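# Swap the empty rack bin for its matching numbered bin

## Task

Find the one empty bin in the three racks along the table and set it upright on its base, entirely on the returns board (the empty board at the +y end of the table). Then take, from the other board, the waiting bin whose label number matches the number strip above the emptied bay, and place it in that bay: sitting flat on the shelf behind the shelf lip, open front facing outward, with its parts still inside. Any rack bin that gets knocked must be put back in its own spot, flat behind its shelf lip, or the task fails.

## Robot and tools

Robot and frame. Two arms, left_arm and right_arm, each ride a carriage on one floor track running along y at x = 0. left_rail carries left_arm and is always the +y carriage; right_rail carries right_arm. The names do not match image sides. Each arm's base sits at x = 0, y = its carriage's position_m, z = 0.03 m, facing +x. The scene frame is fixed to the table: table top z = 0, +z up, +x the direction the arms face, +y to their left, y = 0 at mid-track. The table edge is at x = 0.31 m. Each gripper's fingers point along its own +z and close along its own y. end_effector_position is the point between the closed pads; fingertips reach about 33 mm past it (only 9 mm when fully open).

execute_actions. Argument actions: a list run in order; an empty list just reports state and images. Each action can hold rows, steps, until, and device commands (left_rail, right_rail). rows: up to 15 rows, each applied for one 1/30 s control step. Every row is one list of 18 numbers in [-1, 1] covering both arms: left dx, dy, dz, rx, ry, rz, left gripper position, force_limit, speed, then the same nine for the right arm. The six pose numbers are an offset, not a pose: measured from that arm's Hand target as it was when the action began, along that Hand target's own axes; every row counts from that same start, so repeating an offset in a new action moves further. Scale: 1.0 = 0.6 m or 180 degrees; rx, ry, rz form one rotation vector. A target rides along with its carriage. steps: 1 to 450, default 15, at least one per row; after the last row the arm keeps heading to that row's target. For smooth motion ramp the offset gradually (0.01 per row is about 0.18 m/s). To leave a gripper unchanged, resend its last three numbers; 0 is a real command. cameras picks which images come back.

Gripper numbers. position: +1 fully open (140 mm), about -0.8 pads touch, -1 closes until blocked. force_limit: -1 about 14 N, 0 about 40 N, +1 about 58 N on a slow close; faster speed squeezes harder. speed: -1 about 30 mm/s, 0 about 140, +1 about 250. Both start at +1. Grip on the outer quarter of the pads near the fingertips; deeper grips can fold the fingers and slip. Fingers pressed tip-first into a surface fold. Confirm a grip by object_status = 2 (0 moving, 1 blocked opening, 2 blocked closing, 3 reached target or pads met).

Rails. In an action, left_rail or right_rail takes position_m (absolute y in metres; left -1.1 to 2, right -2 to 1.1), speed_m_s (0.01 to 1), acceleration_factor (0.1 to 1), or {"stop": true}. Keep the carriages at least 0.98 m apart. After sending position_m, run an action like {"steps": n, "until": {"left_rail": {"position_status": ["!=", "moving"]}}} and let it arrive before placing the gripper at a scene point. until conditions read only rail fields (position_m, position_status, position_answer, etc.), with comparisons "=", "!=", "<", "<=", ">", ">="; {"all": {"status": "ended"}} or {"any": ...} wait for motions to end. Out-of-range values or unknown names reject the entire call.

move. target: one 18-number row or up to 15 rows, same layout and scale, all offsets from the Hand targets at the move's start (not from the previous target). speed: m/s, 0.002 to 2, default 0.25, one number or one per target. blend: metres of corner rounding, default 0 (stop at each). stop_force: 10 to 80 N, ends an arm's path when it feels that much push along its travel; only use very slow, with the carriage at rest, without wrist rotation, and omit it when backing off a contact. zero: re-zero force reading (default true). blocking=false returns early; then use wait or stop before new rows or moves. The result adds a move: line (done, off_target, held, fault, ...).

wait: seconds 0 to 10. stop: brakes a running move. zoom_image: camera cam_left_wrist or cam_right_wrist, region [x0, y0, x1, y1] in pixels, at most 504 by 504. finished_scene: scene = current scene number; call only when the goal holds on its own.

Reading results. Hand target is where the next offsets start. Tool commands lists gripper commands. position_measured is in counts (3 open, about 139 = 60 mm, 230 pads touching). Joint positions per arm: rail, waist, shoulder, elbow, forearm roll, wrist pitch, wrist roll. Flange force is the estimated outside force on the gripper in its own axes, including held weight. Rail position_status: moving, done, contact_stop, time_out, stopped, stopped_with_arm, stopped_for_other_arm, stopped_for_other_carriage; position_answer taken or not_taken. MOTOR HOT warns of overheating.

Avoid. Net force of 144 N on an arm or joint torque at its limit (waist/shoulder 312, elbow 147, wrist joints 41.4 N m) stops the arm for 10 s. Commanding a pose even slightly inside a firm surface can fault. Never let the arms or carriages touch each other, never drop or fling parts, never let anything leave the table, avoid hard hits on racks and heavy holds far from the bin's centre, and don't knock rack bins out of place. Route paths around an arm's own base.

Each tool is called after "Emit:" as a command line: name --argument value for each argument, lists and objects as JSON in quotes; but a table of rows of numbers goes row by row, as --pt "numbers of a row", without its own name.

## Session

Emit:
execute_actions --actions '[]'

Scene clock: 0.00 s.
left_arm: end_effector_position=(+0.6500, +1.4015, +0.3520) position_measured=3 object_status=3 end_effector_quat_wxyz=(+0.000, +1.000, +0.000, +0.000) | right_arm: end_effector_position=(+0.6500, -0.7915, +0.3520) position_measured=3 object_status=3 end_effector_quat_wxyz=(+0.000, +1.000, +0.000, +0.000)
Joint positions: left_arm=[1.401 -0.053 0.164 1.605 0 1.373 1.518] | right_arm=[-0.791 -0.053 0.164 1.605 0 1.373 1.518]
Joint velocities: within noise
Joint torques (N m): no reading
Flange force (N): no reading
Hand target: left_arm +0.6500, +1.4015, +0.3520; +0.000, +1.000, +0.000, +0.000 | right_arm +0.6500, -0.7915, +0.3520; +0.000, +1.000, +0.000, +0.000
Tool commands: left_gripper/position=+1.0 left_gripper/force_limit=+1.0 left_gripper/speed=+1.0 right_gripper/position=+1.0 right_gripper/force_limit=+1.0 right_gripper/speed=+1.0
left_rail: position_m=1.401 position_status=done
right_rail: position_m=-0.791 position_status=done

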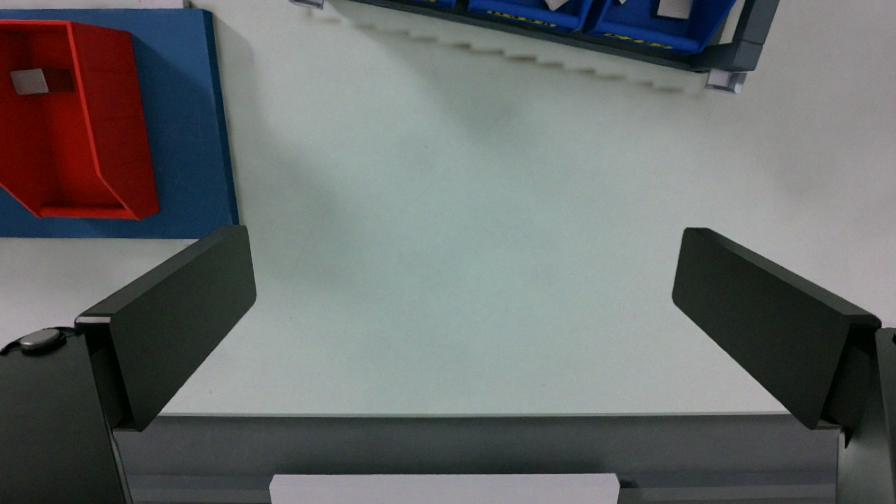

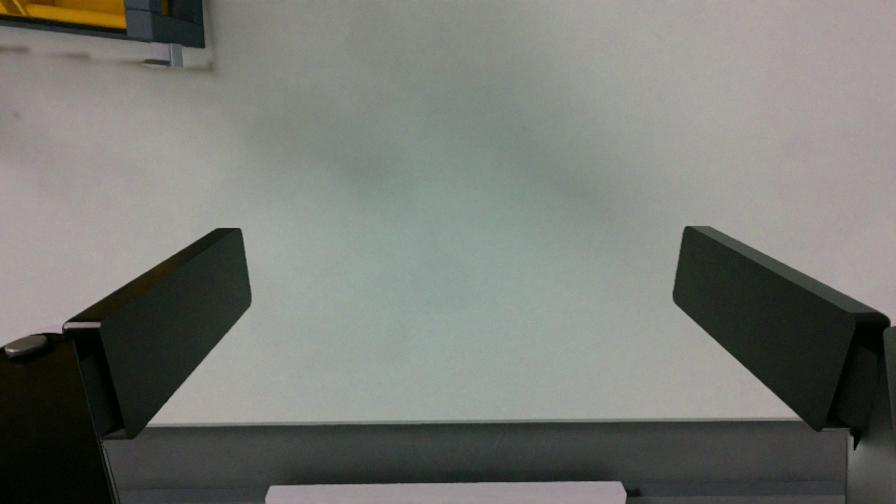

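Emit:
move --target '[0,0,0,0,0.25,0,1,0,-0.8,0,0,0,0,0.25,0,1,0.5,-1]' --speed 0.6

Scene clock: 2.17 s.
left_arm: end_effector_position=(+0.6500, +1.4015, +0.3520) position_measured=3 object_status=3 end_effector_quat_wxyz=(+0.000, +0.924, +0.000, +0.383) | right_arm: end_effector_position=(+0.6500, -0.7915, +0.3520) position_measured=3 object_status=3 end_effector_quat_wxyz=(+0.000, +0.924, +0.000, +0.383)
Joint positions: left_arm=[1.401 -0.083 -0.172 2.121 0.147 0.413 1.377] | right_arm=[-0.791 -0.083 -0.172 2.121 0.147 0.413 1.377]
Joint torques (N m): left_arm=[4.2 -22.7 -41.24 3.63 -1.89 0] | right_arm=[0.24 -22.98 -40.7 3.67 -2.24 -0.39]
Flange force (N): left_arm=[0.0 0.0 0.0] | right_arm=[0.0 0.0 0.0]
Hand target: left_arm +0.6500, +1.4015, +0.3520; +0.000, +0.924, +0.000, +0.383 | right_arm +0.6500, -0.7915, +0.3520; +0.000, +0.924, +0.000, +0.383
Off the commanded pose: left_arm 0.000 m, 0 deg | right_arm 0.000 m, 0 deg.
left_rail: position_m=1.401 position_status=done
right_rail: position_m=-0.791 position_status=done
move: done

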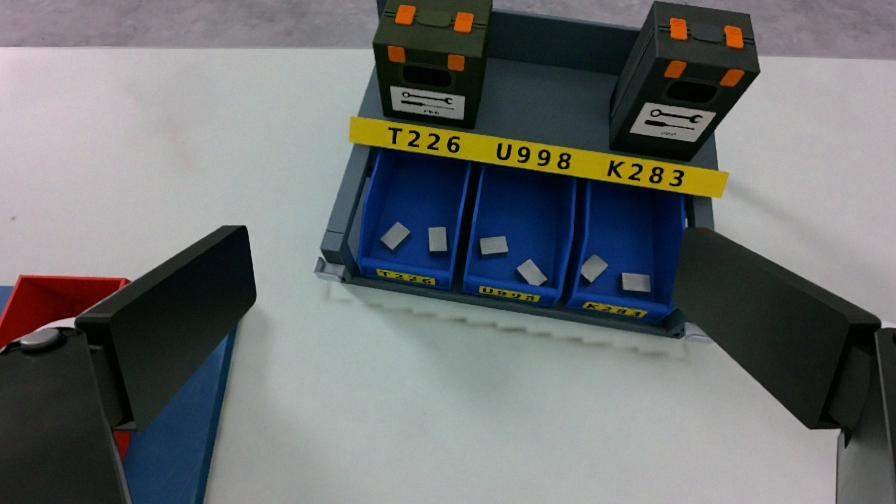

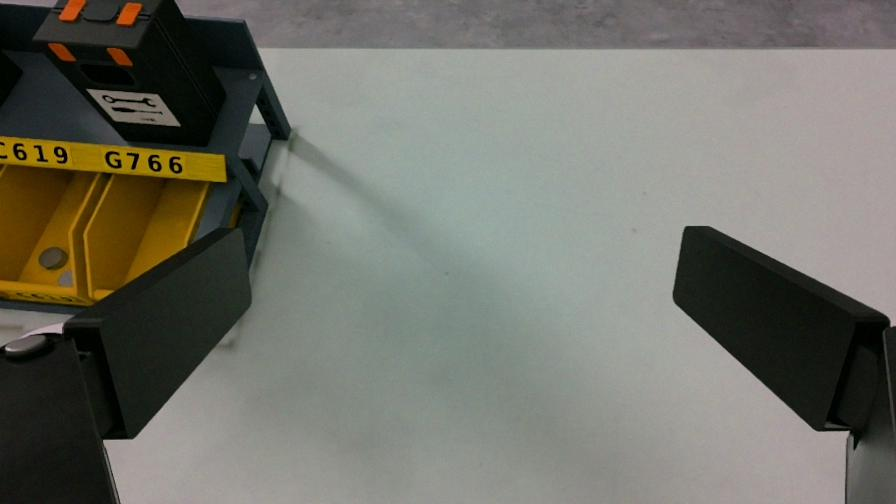

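Emit:
execute_actions --actions '[{"left_rail":{"position_m":1.8},"right_rail":{"position_m":-0.45},"steps":100,"until":{"all":{"status":"ended"}}}]'

Scene clock: 4.13 s.
left_arm: end_effector_position=(+0.6500, +1.7999, +0.3520) position_measured=3 object_status=3 end_effector_quat_wxyz=(+0.000, +0.924, +0.000, +0.383) | right_arm: end_effector_position=(+0.6500, -0.4500, +0.3520) position_measured=3 object_status=3 end_effector_quat_wxyz=(+0.000, +0.924, +0.000, +0.383)
Joint positions: left_arm=[1.8 -0.083 -0.172 2.121 0.147 0.413 1.377] | right_arm=[-0.45 -0.083 -0.172 2.121 0.147 0.413 1.377]
Joint torques (N m): left_arm=[3.97 -22.49 -41.14 3.66 -1.93 -0.06] | right_arm=[-0.12 -23.05 -40.75 3.67 -2.27 -0.45]
Flange force (N): left_arm=[0.0 0.0 0.0] | right_arm=[0.0 0.0 0.0]
Hand target: left_arm +0.6500, +1.7999, +0.3520; +0.000, +0.924, +0.000, +0.383 | right_arm +0.6500, -0.4500, +0.3520; +0.000, +0.924, +0.000, +0.383
Tool commands: left_gripper/position=+1.0 left_gripper/force_limit=+0.0 left_gripper/speed=-0.8 right_gripper/position=+1.0 right_gripper/force_limit=+0.5 right_gripper/speed=-1.0
Off the commanded pose: left_arm 0.000 m, 0 deg | right_arm 0.000 m, 0 deg.
left_rail: position_m=1.800 position_status=done
right_rail: position_m=-0.450 position_status=done

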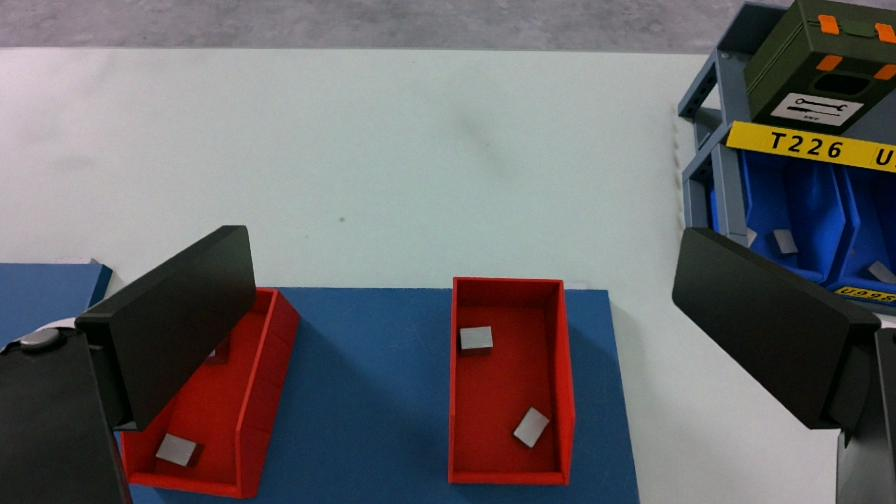

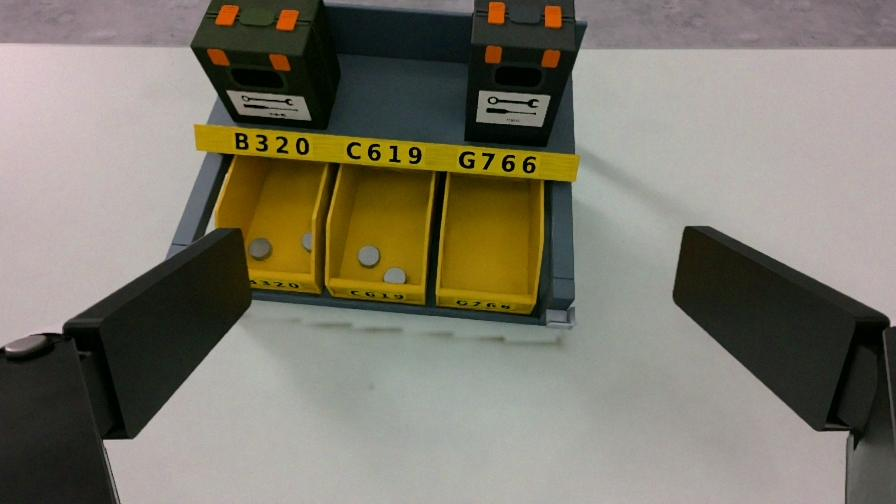

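Emit:
move --target '[-0.356,-0.167,-0.1155,0,0.028,0,1,0,-0.8,0,0.063,0.12,0,-0.25,0,-0.26,0.5,-0.3]' --speed 0.5 --cameras '["cam_left_wrist"]'

Scene clock: 9.33 s.
left_arm: end_effector_position=(+0.4500, +1.9002, +0.2500) position_measured=3 object_status=3 end_effector_quat_wxyz=(+0.000, +0.906, +0.000, +0.423) | right_arm: end_effector_position=(+0.7009, -0.4878, +0.3011) position_measured=162 object_status=3 end_effector_quat_wxyz=(+0.000, +1.000, +0.000, +0.000)
Joint positions: left_arm=[1.8 0.316 -0.448 2.539 -0.883 0.313 2.636] | right_arm=[-0.45 -0.103 0.264 1.573 0 1.304 1.468]
Joint torques (N m): left_arm=[3.97 10.77 -36.77 1.42 -1.02 -0.09] | right_arm=[0.11 -66.91 -40.1 3.71 -0.35 -0.44]
Flange force (N): left_arm=[0.0 0.0 0.0] | right_arm=[0.7 -0.6 -1.4]
Hand target: left_arm +0.4500, +1.9002, +0.2500; +0.000, +0.906, +0.000, +0.423 | right_arm +0.7009, -0.4878, +0.3011; +0.000, +1.000, +0.000, +0.000
Off the commanded pose: left_arm 0.000 m, 0 deg | right_arm 0.000 m, 0 deg.
left_rail: position_m=1.800 position_status=done
right_rail: position_m=-0.450 position_status=done
move: done
Images, in order (width x height): cam_left_wrist 896x504.

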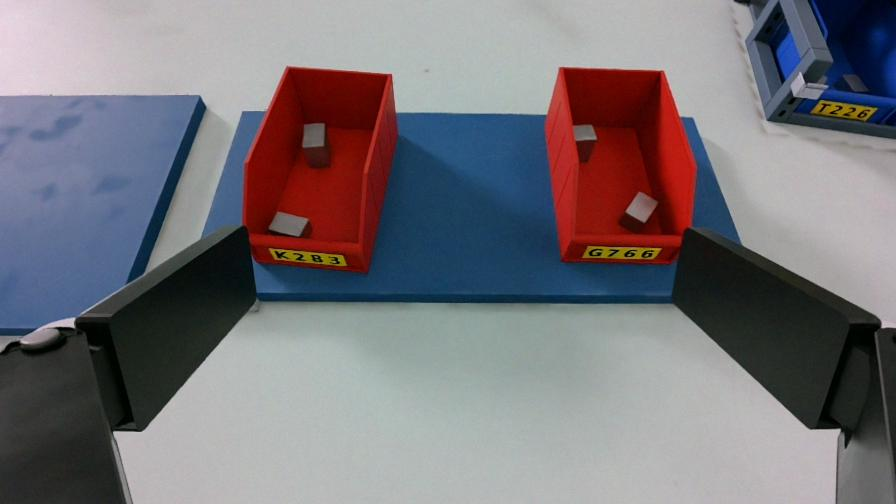

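Emit:
move --target '[0.245,0.249,0.055,0,-0.278,0,0.68,0,-0.8,0,0,0,0,0,-0.47,-0.26,0.5,-0.3]' --speed 0.45

Scene clock: 12.03 s.
left_arm: end_effector_position=(+0.5697, +1.7508, +0.3415) position_measured=44 object_status=3 end_effector_quat_wxyz=(+0.000, +1.000, +0.000, +0.000) | right_arm: end_effector_position=(+0.7010, -0.4878, +0.3011) position_measured=162 object_status=3 end_effector_quat_wxyz=(+0.000, +0.740, +0.673, +0.000)
Joint positions: left_arm=[1.8 -0.147 0.043 1.759 0 1.34 1.424] | right_arm=[-0.45 -0.103 0.264 1.573 0 1.304 -0.009]
Joint torques (N m): left_arm=[4.13 -45.2 -40.9 3.72 -0.02 -0.1] | right_arm=[0.06 -66.83 -40.04 3.74 -0.32 -0.44]
Flange force (N): left_arm=[-0.9 6.8 -0.7] | right_arm=[0.7 0.5 -1.3]
Hand target: left_arm +0.5697, +1.7508, +0.3415; +0.000, +1.000, +0.000, +0.000 | right_arm +0.7009, -0.4878, +0.3011; +0.000, +0.740, +0.673, +0.000
Off the commanded pose: left_arm 0.000 m, 0 deg | right_arm 0.000 m, 0 deg.
left_rail: position_m=1.800 position_status=done
right_rail: position_m=-0.450 position_status=done
move: done

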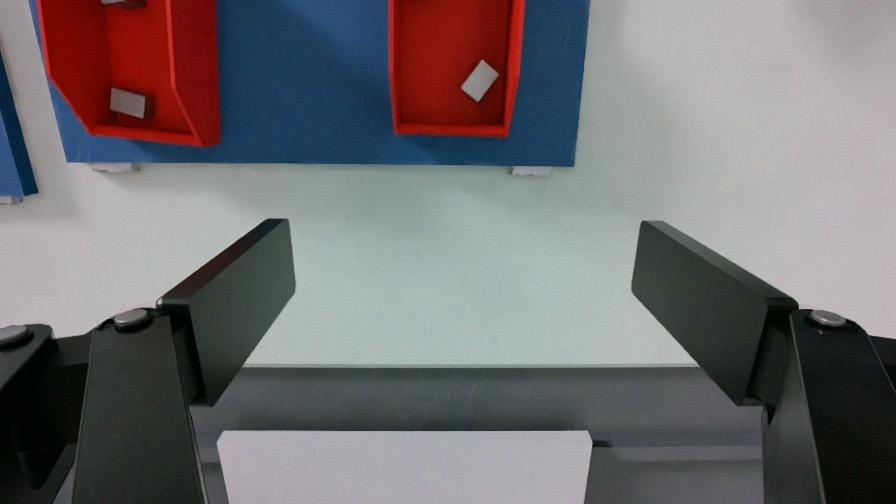

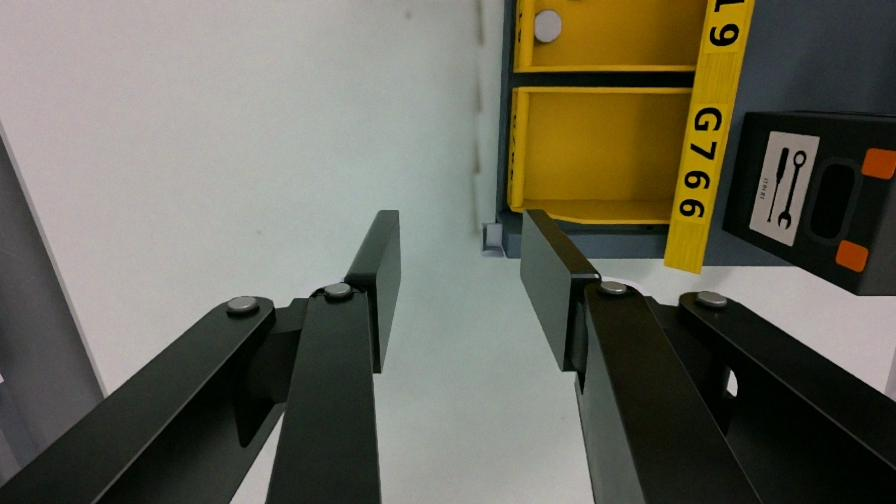

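Emit:
zoom_image --camera "cam_right_wrist" --region '[470, 0, 720, 280]'

Scaled by 1.800 from the camera's 896x504 image, which has a finer 1280x720 frame.

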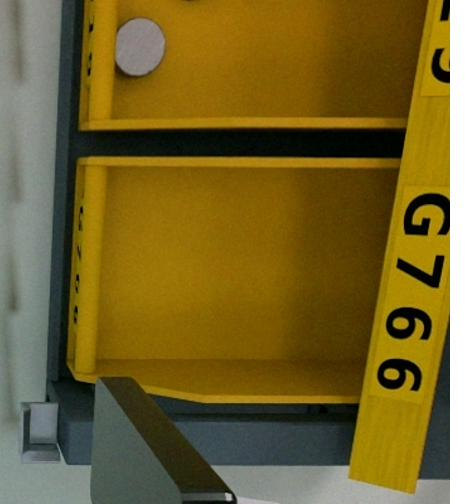

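Emit:
move --target '[0.0772,0,0.424,0,0,0,0.68,0,-0.8,0.0084,0.0883,0.335,0,0,0.0044,-0.26,0.5,-0.3]' --speed 0.25

Scene clock: 15.93 s.
left_arm: end_effector_position=(+0.6159, +1.7508, +0.0871) position_measured=44 object_status=3 end_effector_quat_wxyz=(+0.000, +1.000, +0.000, +0.000) | right_arm: end_effector_position=(+0.7541, -0.4877, +0.1001) position_measured=162 object_status=3 end_effector_quat_wxyz=(+0.000, +0.744, +0.668, +0.000)
Joint positions: left_arm=[1.8 -0.136 0.303 1.955 0 0.883 1.435] | right_arm=[-0.45 -0.096 0.475 1.665 0 1.002 0.012]
Joint torques (N m): left_arm=[4.06 -63.61 -32.69 2.88 -0.01 -0.06] | right_arm=[0.52 -82.71 -35.24 3.27 -0.31 -0.43]
Flange force (N): left_arm=[-0.9 6.1 -0.6] | right_arm=[0.1 1.1 -0.4]
Hand target: left_arm +0.6160, +1.7508, +0.0871; +0.000, +1.000, +0.000, +0.000 | right_arm +0.7542, -0.4878, +0.1001; +0.000, +0.744, +0.668, +0.000
Off the commanded pose: left_arm 0.000 m, 0 deg | right_arm 0.000 m, 0 deg.
left_rail: position_m=1.800 position_status=done
right_rail: position_m=-0.450 position_status=done
move: done

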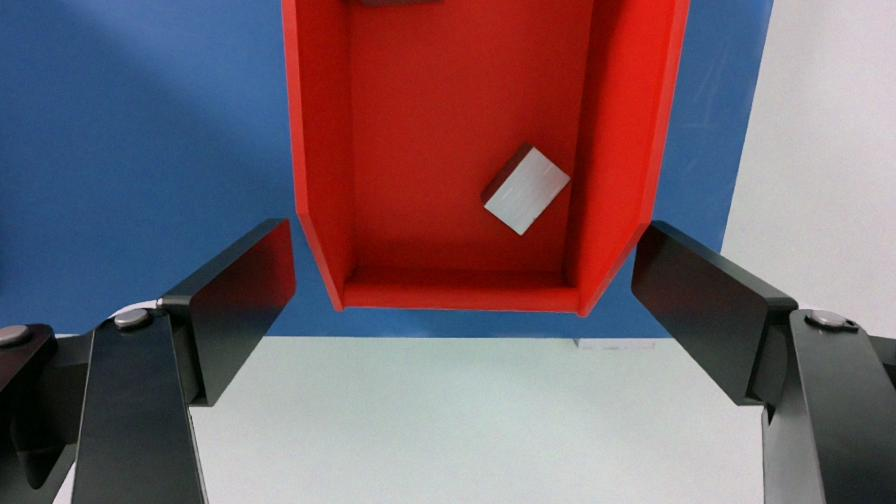

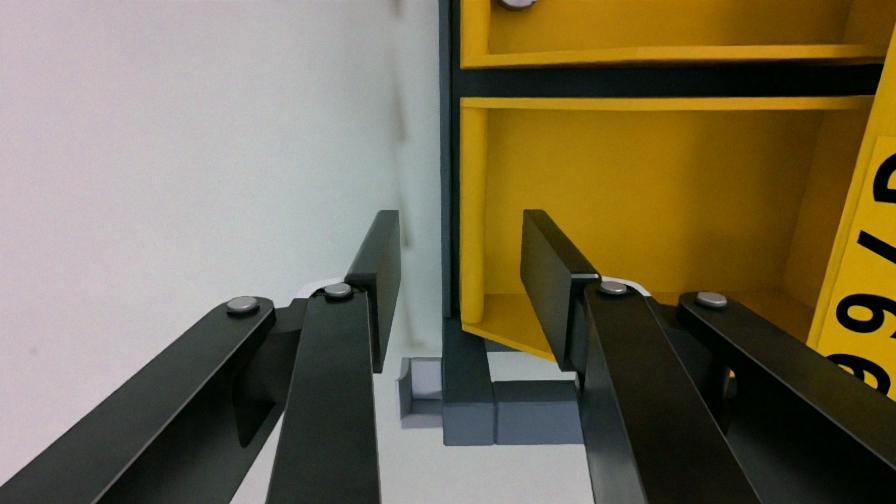

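Emit:
move --target '[0,0,0,0,0,0,-1,0.3,-1,0.0067,0.0083,0.0552,0,0,0,-0.26,0.5,-0.3]' --speed 0.1

Scene clock: 18.20 s.
left_arm: end_effector_position=(+0.6160, +1.7508, +0.0871) position_measured=78 object_status=0 end_effector_quat_wxyz=(+0.000, +1.000, +0.000, +0.000) | right_arm: end_effector_position=(+0.7595, -0.4843, +0.0670) position_measured=162 object_status=3 end_effector_quat_wxyz=(+0.000, +0.744, +0.668, +0.000)
Joint positions: left_arm=[1.8 -0.136 0.303 1.955 0 0.883 1.435] | right_arm=[-0.45 -0.091 0.512 1.676 0 0.954 0.018]
Joint torques (N m): left_arm=[6.68 -50.45 -26.51 3.02 -1.8 -0.36] | right_arm=[0.47 -84.3 -34.01 3.07 -0.34 -0.45]
Flange force (N): left_arm=[-6.0 9.7 -23.1] | right_arm=[0.2 0.4 -1.3]
Hand target: left_arm +0.6160, +1.7508, +0.0871; +0.000, +1.000, +0.000, +0.000 | right_arm +0.7595, -0.4843, +0.0670; +0.000, +0.744, +0.668, +0.000
Off the commanded pose: left_arm 0.000 m, 0 deg | right_arm 0.000 m, 0 deg.
left_rail: position_m=1.800 position_status=done
right_rail: position_m=-0.450 position_status=done
move: done

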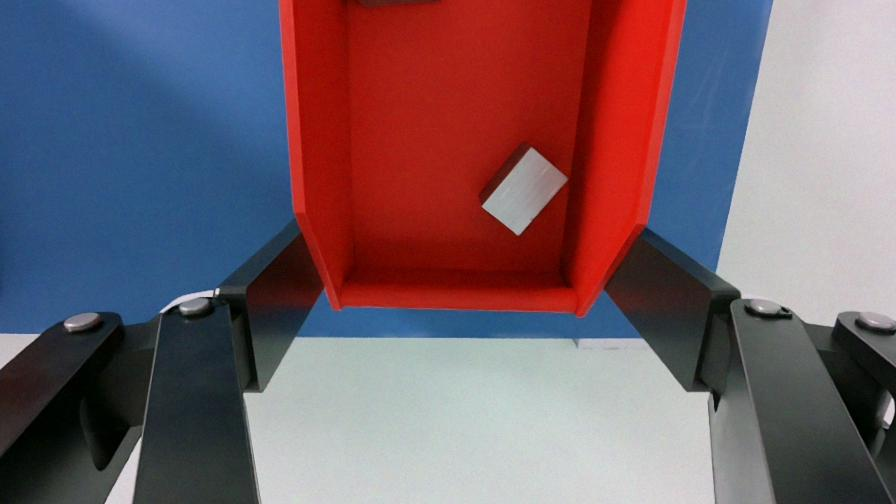

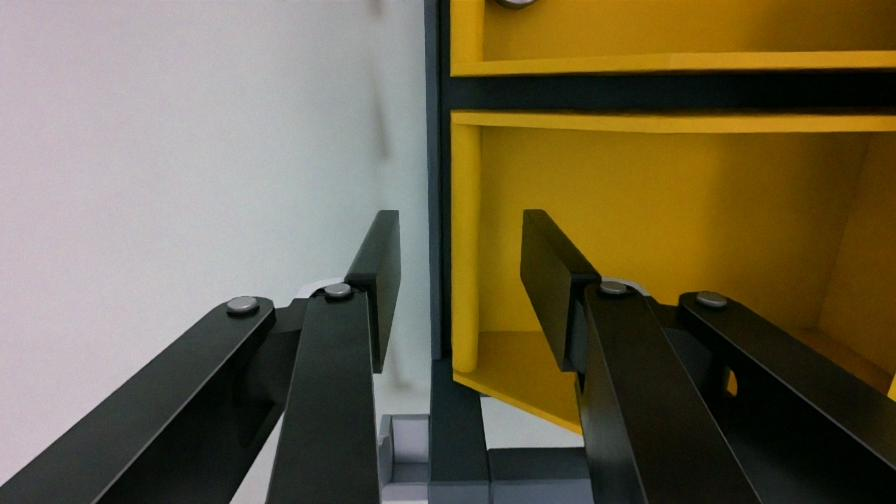

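Emit:
execute_actions --actions '[{"rows":[[0,0,0,0,0,0,-0.98,1,-1,0,0.0025,0,0,0,0,-1,0.5,-0.9]],"steps":55}]'

Scene clock: 20.53 s.
left_arm: end_effector_position=(+0.6160, +1.7508, +0.0871) position_measured=79 object_status=2 end_effector_quat_wxyz=(+0.000, +1.000, +0.000, +0.000) | right_arm: end_effector_position=(+0.7610, -0.4845, +0.0670) position_measured=219 object_status=2 end_effector_quat_wxyz=(+0.000, +0.744, +0.668, +0.000)
Joint positions: left_arm=[1.8 -0.136 0.303 1.955 0 0.883 1.435] | right_arm=[-0.45 -0.091 0.514 1.673 0 0.955 0.018]
Joint torques (N m): left_arm=[6.78 -47.39 -25.07 2.95 -2.29 -0.31] | right_arm=[0.11 -74.87 -30.04 3 -1.45 -0.39]
Flange force (N): left_arm=[-7.2 9.8 -28.3] | right_arm=[0.4 -2.6 -14.6]
Hand target: left_arm +0.6160, +1.7508, +0.0871; +0.000, +1.000, +0.000, +0.000 | right_arm +0.7610, -0.4845, +0.0670; +0.000, +0.744, +0.668, +0.000
Off the commanded pose: left_arm 0.000 m, 0 deg | right_arm 0.000 m, 0 deg.
left_rail: position_m=1.800 position_status=done
right_rail: position_m=-0.450 position_status=done

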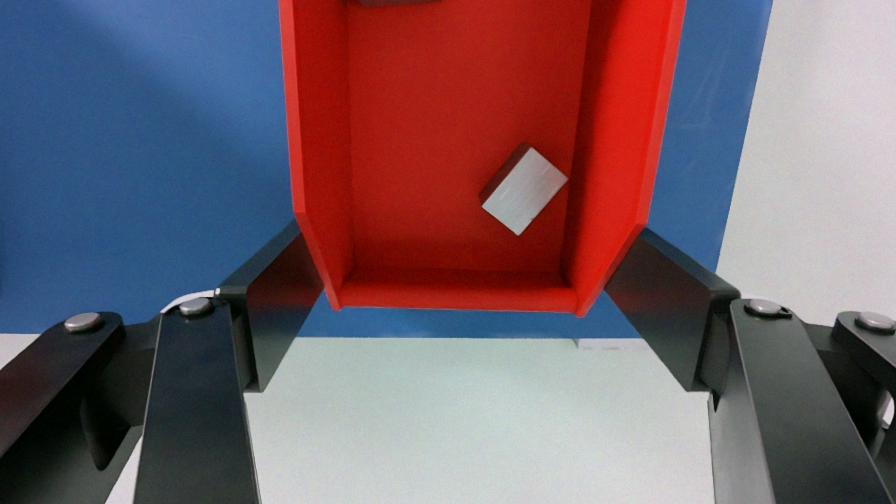

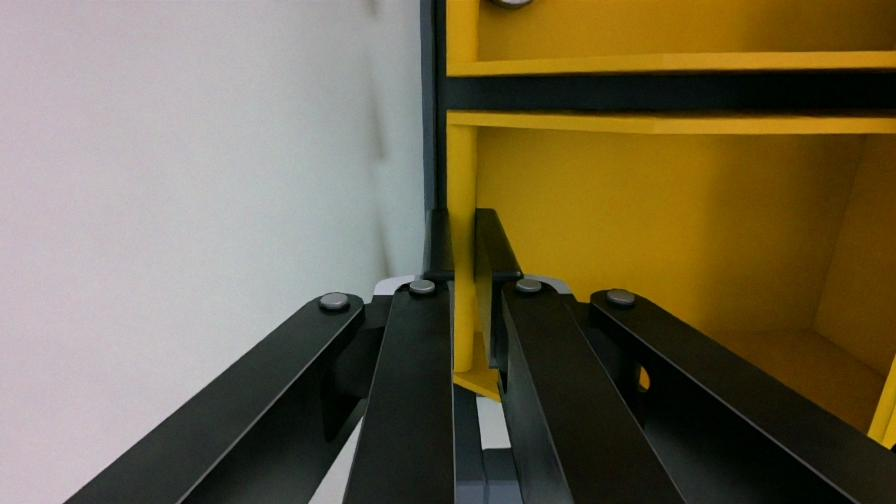

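Emit:
move --target '[0,0,-0.27,0,0,0,-0.98,1,-1,0,0.015,-0.0333,0.0417,0,0,-1,0.5,-0.9]' --speed 0.06

Scene clock: 24.27 s.
left_arm: end_effector_position=(+0.6160, +1.7508, +0.2490) position_measured=79 object_status=2 end_effector_quat_wxyz=(+0.000, +1.000, +0.000, +0.000) | right_arm: end_effector_position=(+0.7700, -0.4854, +0.0870) position_measured=219 object_status=2 end_effector_quat_wxyz=(-0.049, +0.743, +0.666, -0.044)
Joint positions: left_arm=[1.8 -0.136 0.162 1.799 0 1.18 1.435] | right_arm=[-0.45 -0.092 0.57 1.543 0.002 1.161 0.015]
Joint torques (N m): left_arm=[4.22 -58.92 -41.2 3.6 -0.23 -0.07] | right_arm=[0.39 -90.99 -34.84 3.29 0.38 -0.43]
Flange force (N): left_arm=[0.3 6.7 3.7] | right_arm=[0.4 1.6 -0.6]
Hand target: left_arm +0.6160, +1.7508, +0.2491; +0.000, +1.000, +0.000, +0.000 | right_arm +0.7700, -0.4854, +0.0870; -0.049, +0.743, +0.666, -0.044
Off the commanded pose: left_arm 0.000 m, 0 deg | right_arm 0.000 m, 0 deg.
left_rail: position_m=1.800 position_status=done
right_rail: position_m=-0.450 position_status=done
move: done

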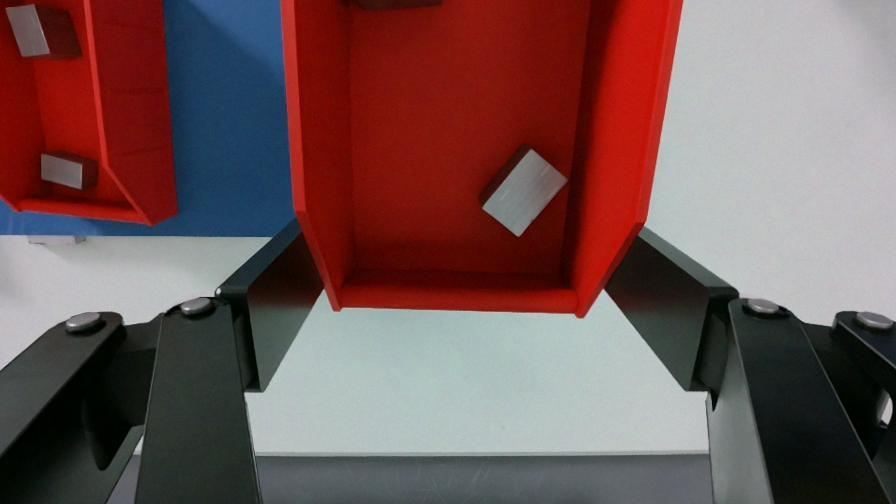

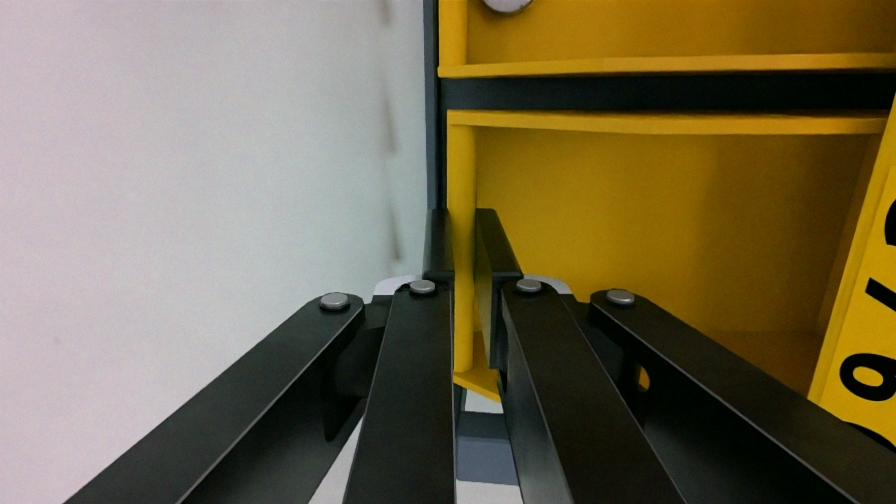

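Emit:
move --target '[0,0,0,0,0,0.0344,-0.98,1,-1,0,-0.1150,0.0141,0,0,0,-1,0.5,-0.9]' --speed 0.07 --cameras '["cam_right_wrist"]'

Scene clock: 27.93 s.
left_arm: end_effector_position=(+0.6160, +1.7508, +0.2491) position_measured=79 object_status=2 end_effector_quat_wxyz=(+0.000, +0.999, -0.054, +0.000) | right_arm: end_effector_position=(+0.7009, -0.4779, +0.0876) position_measured=219 object_status=2 end_effector_quat_wxyz=(-0.049, +0.743, +0.666, -0.044)
Joint positions: left_arm=[1.8 -0.136 0.162 1.799 0 1.18 1.543] | right_arm=[-0.45 -0.09 0.475 1.698 0.003 1.099 0.017]
Joint torques (N m): left_arm=[4.3 -58.68 -41.04 3.57 -0.25 -0.07] | right_arm=[0.59 -81.01 -34 3.14 0.23 -0.45]
Flange force (N): left_arm=[0.9 6.6 3.4] | right_arm=[0.1 0.4 -0.7]
Hand target: left_arm +0.6160, +1.7508, +0.2491; +0.000, +0.999, -0.054, +0.000 | right_arm +0.7009, -0.4779, +0.0876; -0.049, +0.743, +0.666, -0.044
Off the commanded pose: left_arm 0.000 m, 0 deg | right_arm 0.000 m, 0 deg.
left_rail: position_m=1.800 position_status=done
right_rail: position_m=-0.450 position_status=done
move: done
Images, in order (width x height): cam_right_wrist 896x504.

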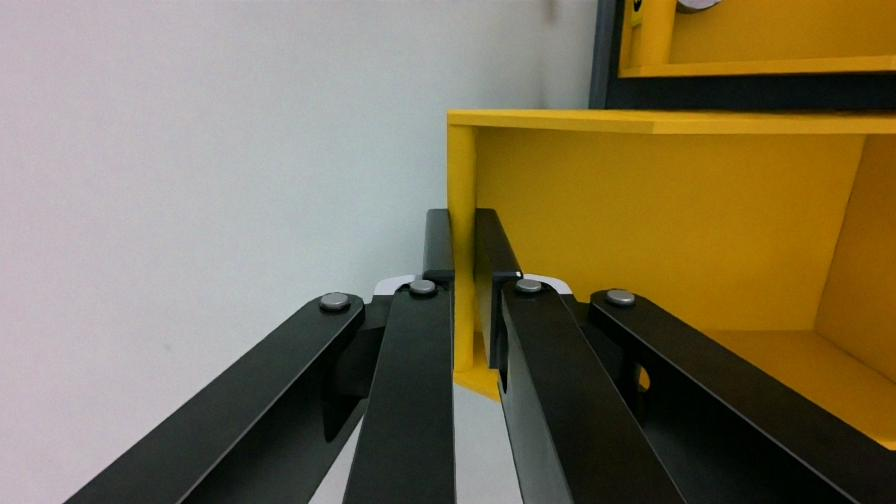

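Emit:
execute_actions --actions '[{"left_rail":{"position_m":0.6,"acceleration_factor":0.6},"steps":1}]' --cameras '[]'

Emit:
move --pt "0 0 0 0 0 0 -0.98 1 -1 0 -0.1101 -0.0695 0 0 0 -1 0.5 -0.9" --pt "0 0 0 0 0 0 -0.98 1 -1 0.5497 -0.4688 -0.0093 0 0 -0.0344 -1 0.5 -0.9" --speed '[0.1,0.2]' --blend '[0.02,0]'

Scene clock: 31.63 s.
left_arm: end_effector_position=(+0.6160, +0.5737, +0.2491) position_measured=79 object_status=2 end_effector_quat_wxyz=(+0.000, +0.999, -0.054, +0.000) end_effector_velocity=(+0.000, -0.142, +0.000) end_effector_angular_velocity=(+0.000, +0.000, +0.000) | right_arm: end_effector_position=(+0.7009, -0.4779, +0.0876) position_measured=219 object_status=2 end_effector_quat_wxyz=(-0.049, +0.743, +0.666, -0.044)
Joint positions: left_arm=[0.623 -0.136 0.162 1.799 0 1.18 1.543] | right_arm=[-0.45 -0.09 0.475 1.698 0.003 1.099 0.017]
Joint velocities: left_arm=[-0.142 0 0 0 0 0 0] | right_arm=[within noise]
Joint torques (N m): left_arm=[6.8 -59.26 -41.02 3.69 -0.25 -0.07] | right_arm=[0.3 -81.66 -33.85 3.19 0.28 -0.43]
Flange force (N): left_arm=[1.8 10.9 3.7] | right_arm=[0.5 1.5 -0.1]
Hand target: left_arm +0.6160, +0.5737, +0.2491; +0.000, +0.999, -0.054, +0.000 | right_arm +0.7009, -0.4779, +0.0876; -0.049, +0.743, +0.666, -0.044
Tool commands: left_gripper/position=-0.98 left_gripper/force_limit=+1.0 left_gripper/speed=-1.0 right_gripper/position=-1.0 right_gripper/force_limit=+0.5 right_gripper/speed=-0.9
Off the commanded pose: left_arm 0.000 m, 0 deg | right_arm 0.000 m, 0 deg.
left_rail: position_m=0.623 position_m_goal=0.600 position_status=moving position_answer=taken
right_rail: position_m=-0.450 position_status=done
not at rest: the robot was still moving 3 seconds after this call's last action.
No camera images: "cameras" was empty.

Scene clock: 34.73 s.
left_arm: end_effector_position=(+0.6160, +0.5508, +0.2491) position_measured=79 object_status=2 end_effector_quat_wxyz=(+0.000, +0.999, -0.054, +0.000) | right_arm: end_effector_position=(+0.4599, -0.1201, +0.1299) position_measured=219 object_status=2 end_effector_quat_wxyz=(-0.051, +0.706, +0.706, -0.041)
Joint positions: left_arm=[0.6 -0.136 0.162 1.799 0 1.18 1.543] | right_arm=[-0.45 0.516 0.234 1.959 0.088 1.056 0.469]
Joint torques (N m): left_arm=[4.29 -58.84 -41.17 3.54 -0.24 -0.06] | right_arm=[-0.36 -57.89 -34.36 3.25 -0.09 -0.43]
Flange force (N): left_arm=[1.0 6.7 3.6] | right_arm=[1.0 -0.6 -0.3]
Hand target: left_arm +0.6160, +0.5508, +0.2491; +0.000, +0.999, -0.054, +0.000 | right_arm +0.4599, -0.1200, +0.1299; -0.051, +0.706, +0.706, -0.041
Off the commanded pose: left_arm 0.000 m, 0 deg | right_arm 0.000 m, 0 deg.
left_rail: position_m=0.600 position_status=done
right_rail: position_m=-0.450 position_status=done
move: done

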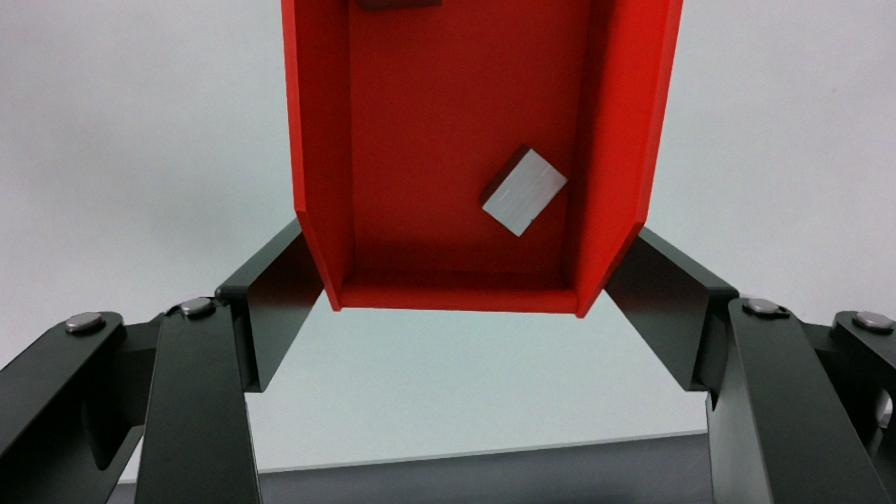

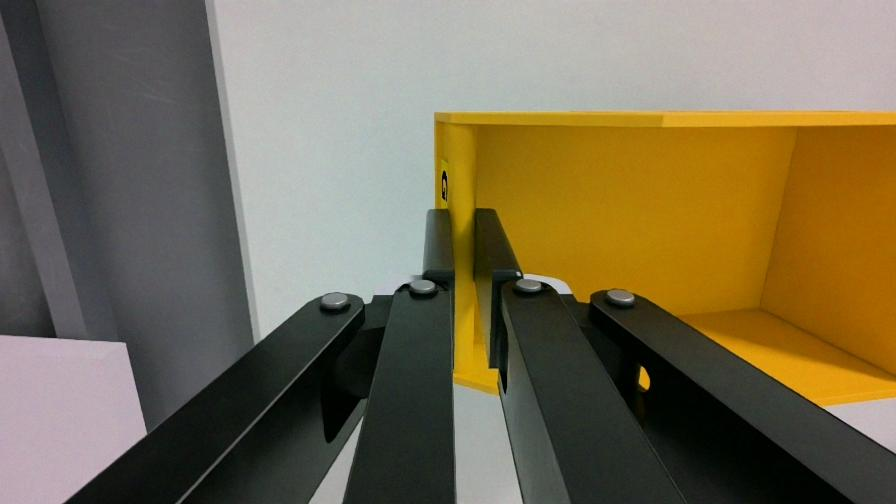

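Emit:
move --target '[0,0,0,0,0,0,-0.98,1,-1,0,0.0144,0.107,-0.0417,0,0,-1,0.5,-0.9]' --speed 0.05 --cameras '["cam_right_wrist"]'

Emit:
move --target '[0,0,0,0,0,0,-0.98,1,-1,0,0,0.015,0,0,0,-1,0.5,-0.9]' --speed 0.015 --stop_force 10 --cameras '["cam_right_wrist"]'

Scene clock: 36.93 s.
left_arm: end_effector_position=(+0.6160, +0.5508, +0.2491) position_measured=79 object_status=2 end_effector_quat_wxyz=(+0.000, +0.999, -0.054, +0.000) | right_arm: end_effector_position=(+0.4602, -0.1191, +0.0651) position_measured=219 object_status=2 end_effector_quat_wxyz=(-0.005, +0.707, +0.707, +0.005)
Joint positions: left_arm=[0.6 -0.136 0.162 1.799 0 1.18 1.543] | right_arm=[-0.45 0.556 0.256 2.073 0.016 0.804 0.545]
Joint torques (N m): left_arm=[4.44 -58.74 -41.14 3.57 -0.26 -0.06] | right_arm=[0.09 -55.47 -30.43 2.71 -0.3 -0.41]
Flange force (N): left_arm=[0.9 7.1 3.4] | right_arm=[-0.1 -0.7 -2.0]
Hand target: left_arm +0.6160, +0.5508, +0.2491; +0.000, +0.999, -0.054, +0.000 | right_arm +0.4602, -0.1191, +0.0651; -0.005, +0.707, +0.707, +0.005
Off the commanded pose: left_arm 0.000 m, 0 deg | right_arm 0.000 m, 0 deg.
left_rail: position_m=0.600 position_status=done
right_rail: position_m=-0.450 position_status=done
move: done
Images, in order (width x height): cam_right_wrist 896x504.

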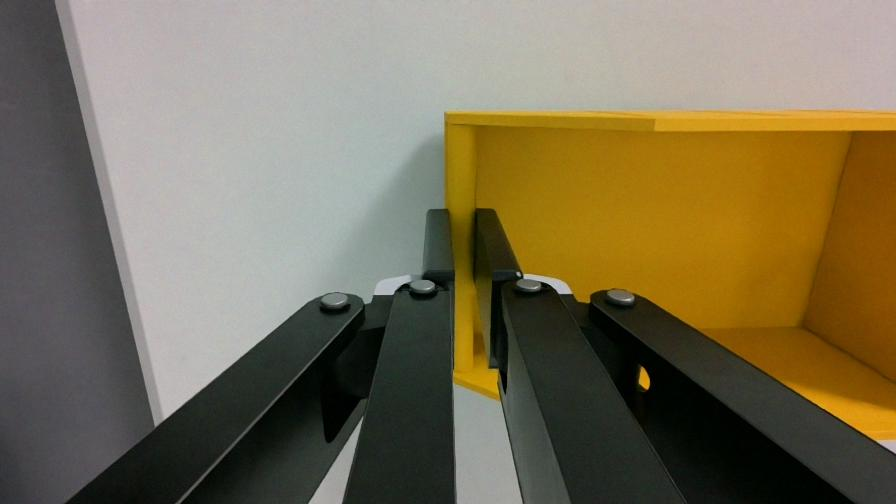

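Scene clock: 37.83 s.
left_arm: end_effector_position=(+0.6160, +0.5508, +0.2491) position_measured=79 object_status=2 end_effector_quat_wxyz=(+0.000, +0.999, -0.054, +0.000) | right_arm: end_effector_position=(+0.4602, -0.1191, +0.0602) position_measured=219 object_status=2 end_effector_quat_wxyz=(-0.005, +0.707, +0.707, +0.005)
Joint positions: left_arm=[0.6 -0.136 0.162 1.799 0 1.18 1.543] | right_arm=[-0.45 0.556 0.263 2.077 0.016 0.794 0.545]
Joint torques (N m): left_arm=[4.09 -58.69 -41.12 3.61 -0.23 -0.04] | right_arm=[-0.42 -37.96 -23.26 2.4 -3.84 -0.41]
Flange force (N): left_arm=[0.9 6.5 3.2] | right_arm=[-4.2 -8.7 -36.5]
Hand target: left_arm +0.6160, +0.5508, +0.2491; +0.000, +0.999, -0.054, +0.000 | right_arm +0.4602, -0.1191, +0.0602; -0.005, +0.707, +0.707, +0.005 (not the last commanded pose)
Off the commanded pose: left_arm 0.000 m, 0 deg | right_arm 0.004 m, 0 deg.
left_rail: position_m=0.600 position_status=done
right_rail: position_m=-0.450 position_status=done
move: contact (right_arm)
Images, in order (width x height): cam_right_wrist 896x504.

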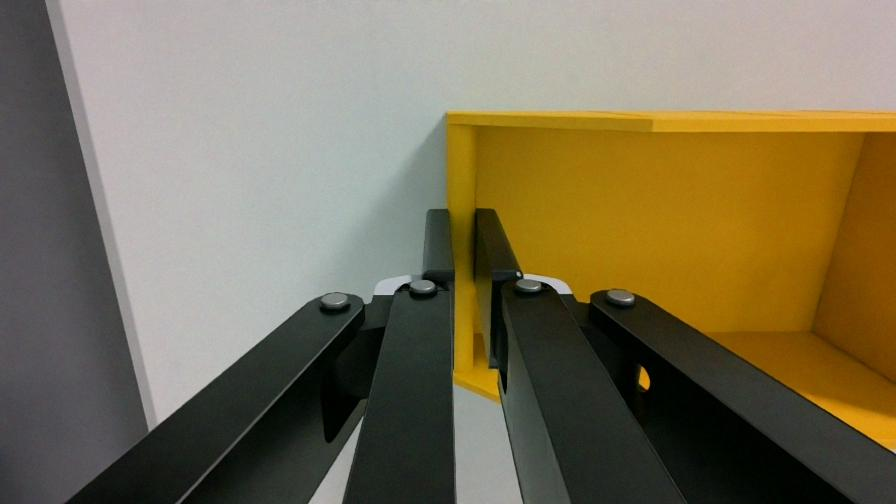

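Emit:
move --target '[0,0,0,0,0,0,-0.98,1,-1,0,0,-0.002,0,0,0,-1,0.5,-0.9]' --speed 0.02 --cameras '[]'

Emit:
execute_actions --actions '[{"rows":[[0,0,0,0,0,0,-0.98,1,-1,0,0,0,0,0,0,-0.26,0.5,-0.7]],"steps":40}]' --cameras '["cam_right_wrist"]'

Emit:
move --target '[0.0902,0.3674,0.0817,0,-0.0611,0,-0.98,1,-1,0,0,-0.35,0,0,0,-0.26,0.5,-0.7]' --speed 0.15

Scene clock: 39.60 s.
left_arm: end_effector_position=(+0.6160, +0.5508, +0.2491) position_measured=79 object_status=2 end_effector_quat_wxyz=(+0.000, +0.999, -0.054, +0.000) | right_arm: end_effector_position=(+0.4602, -0.1191, +0.0614) position_measured=219 object_status=2 end_effector_quat_wxyz=(-0.005, +0.707, +0.707, +0.005)
Joint positions: left_arm=[0.6 -0.136 0.162 1.799 0 1.18 1.543] | right_arm=[-0.45 0.556 0.261 2.076 0.016 0.797 0.545]
Joint torques (N m): left_arm=[4.07 -58.84 -41.28 3.58 -0.2 -0.08] | right_arm=[0.14 -57.26 -30.9 2.63 -0.47 -0.48]
Flange force (N): left_arm=[0.9 6.5 3.5] | right_arm=[0.4 -0.1 0.3]
Hand target: left_arm +0.6160, +0.5508, +0.2491; +0.000, +0.999, -0.054, +0.000 | right_arm +0.4602, -0.1191, +0.0614; -0.005, +0.707, +0.707, +0.005
Off the commanded pose: left_arm 0.000 m, 0 deg | right_arm 0.000 m, 0 deg.
left_rail: position_m=0.600 position_status=done
right_rail: position_m=-0.450 position_status=done
move: done
No camera images: "cameras" was empty.

Scene clock: 41.13 s.
left_arm: end_effector_position=(+0.6160, +0.5508, +0.2491) position_measured=79 object_status=2 end_effector_quat_wxyz=(+0.000, +0.999, -0.054, +0.000) | right_arm: end_effector_position=(+0.4602, -0.1191, +0.0614) position_measured=162 object_status=3 end_effector_quat_wxyz=(-0.005, +0.707, +0.707, +0.005)
Joint positions: left_arm=[0.6 -0.136 0.162 1.799 0 1.18 1.543] | right_arm=[-0.45 0.556 0.261 2.076 0.016 0.797 0.546]
Joint torques (N m): left_arm=[4.25 -58.88 -41.17 3.54 -0.24 -0.05] | right_arm=[0.22 -56.44 -30.43 2.69 -0.36 -0.41]
Flange force (N): left_arm=[1.1 6.8 3.5] | right_arm=[0.0 -0.3 -1.0]
Hand target: left_arm +0.6160, +0.5508, +0.2491; +0.000, +0.999, -0.054, +0.000 | right_arm +0.4602, -0.1191, +0.0614; -0.005, +0.707, +0.707, +0.005
Off the commanded pose: left_arm 0.000 m, 0 deg | right_arm 0.000 m, 0 deg.
left_rail: position_m=0.600 position_status=done
right_rail: position_m=-0.450 position_status=done
Images, in order (width x height): cam_right_wrist 896x504.

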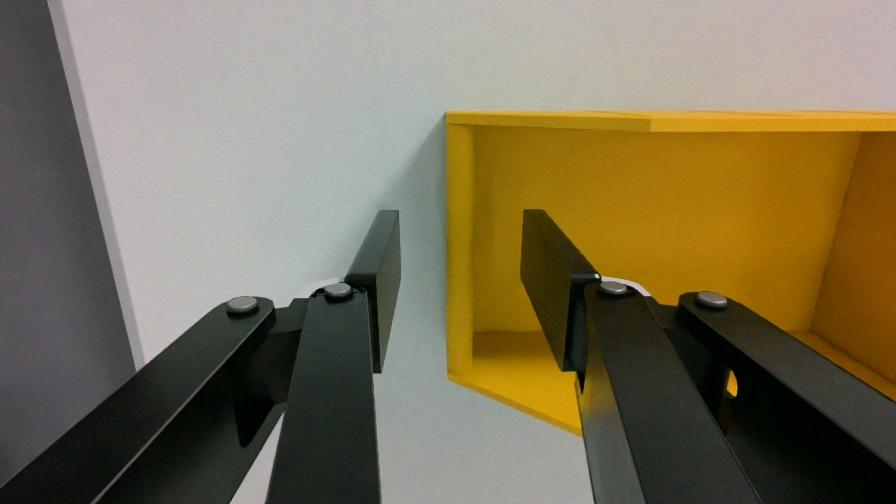

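Scene clock: 43.03 s.
left_arm: end_effector_position=(+0.6460, +0.3258, +0.2001) position_measured=79 object_status=2 end_effector_quat_wxyz=(-0.005, +0.994, -0.054, -0.096) | right_arm: end_effector_position=(+0.4600, -0.1221, +0.2714) position_measured=162 object_status=3 end_effector_quat_wxyz=(-0.005, +0.707, +0.707, +0.005)
Joint positions: left_arm=[0.6 -0.423 0.414 1.568 -0.061 1.342 1.275] | right_arm=[-0.45 0.551 0.061 1.87 0.012 1.202 0.548]
Joint torques (N m): left_arm=[4.31 -85.48 -39.86 3.36 0.51 -0.07] | right_arm=[-0.28 -45.22 -39.05 3.63 -0.37 -0.44]
Flange force (N): left_arm=[3.3 6.0 4.2] | right_arm=[1.2 -0.1 -0.9]
Hand target: left_arm +0.6460, +0.3257, +0.2000; -0.005, +0.994, -0.054, -0.096 | right_arm +0.4600, -0.1220, +0.2714; -0.005, +0.707, +0.707, +0.005
Off the commanded pose: left_arm 0.000 m, 0 deg | right_arm 0.000 m, 0 deg.
left_rail: position_m=0.600 position_status=done
right_rail: position_m=-0.450 position_status=done
move: done

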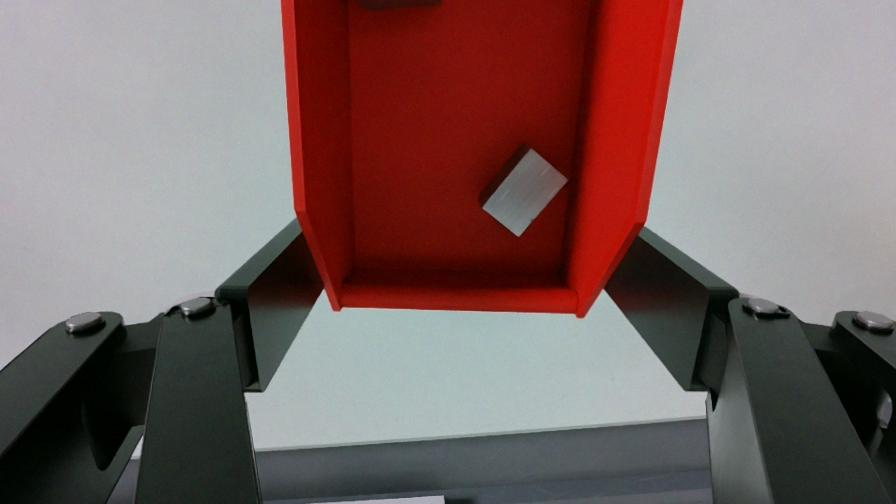

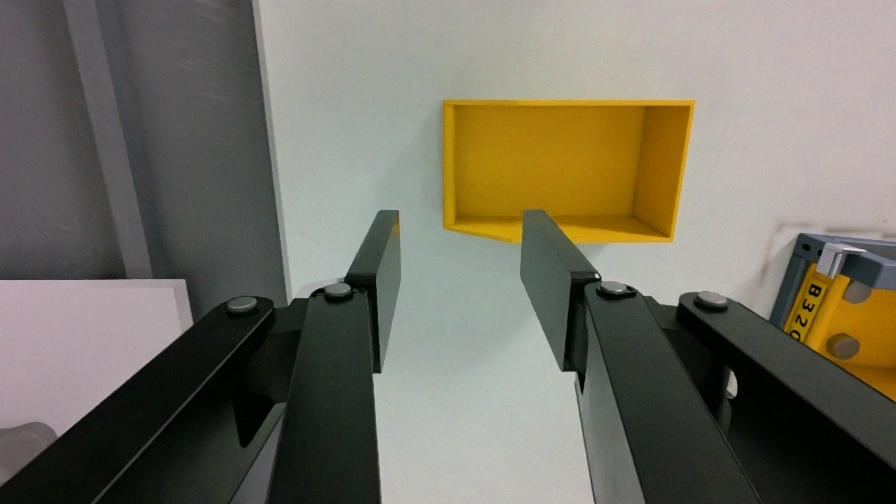

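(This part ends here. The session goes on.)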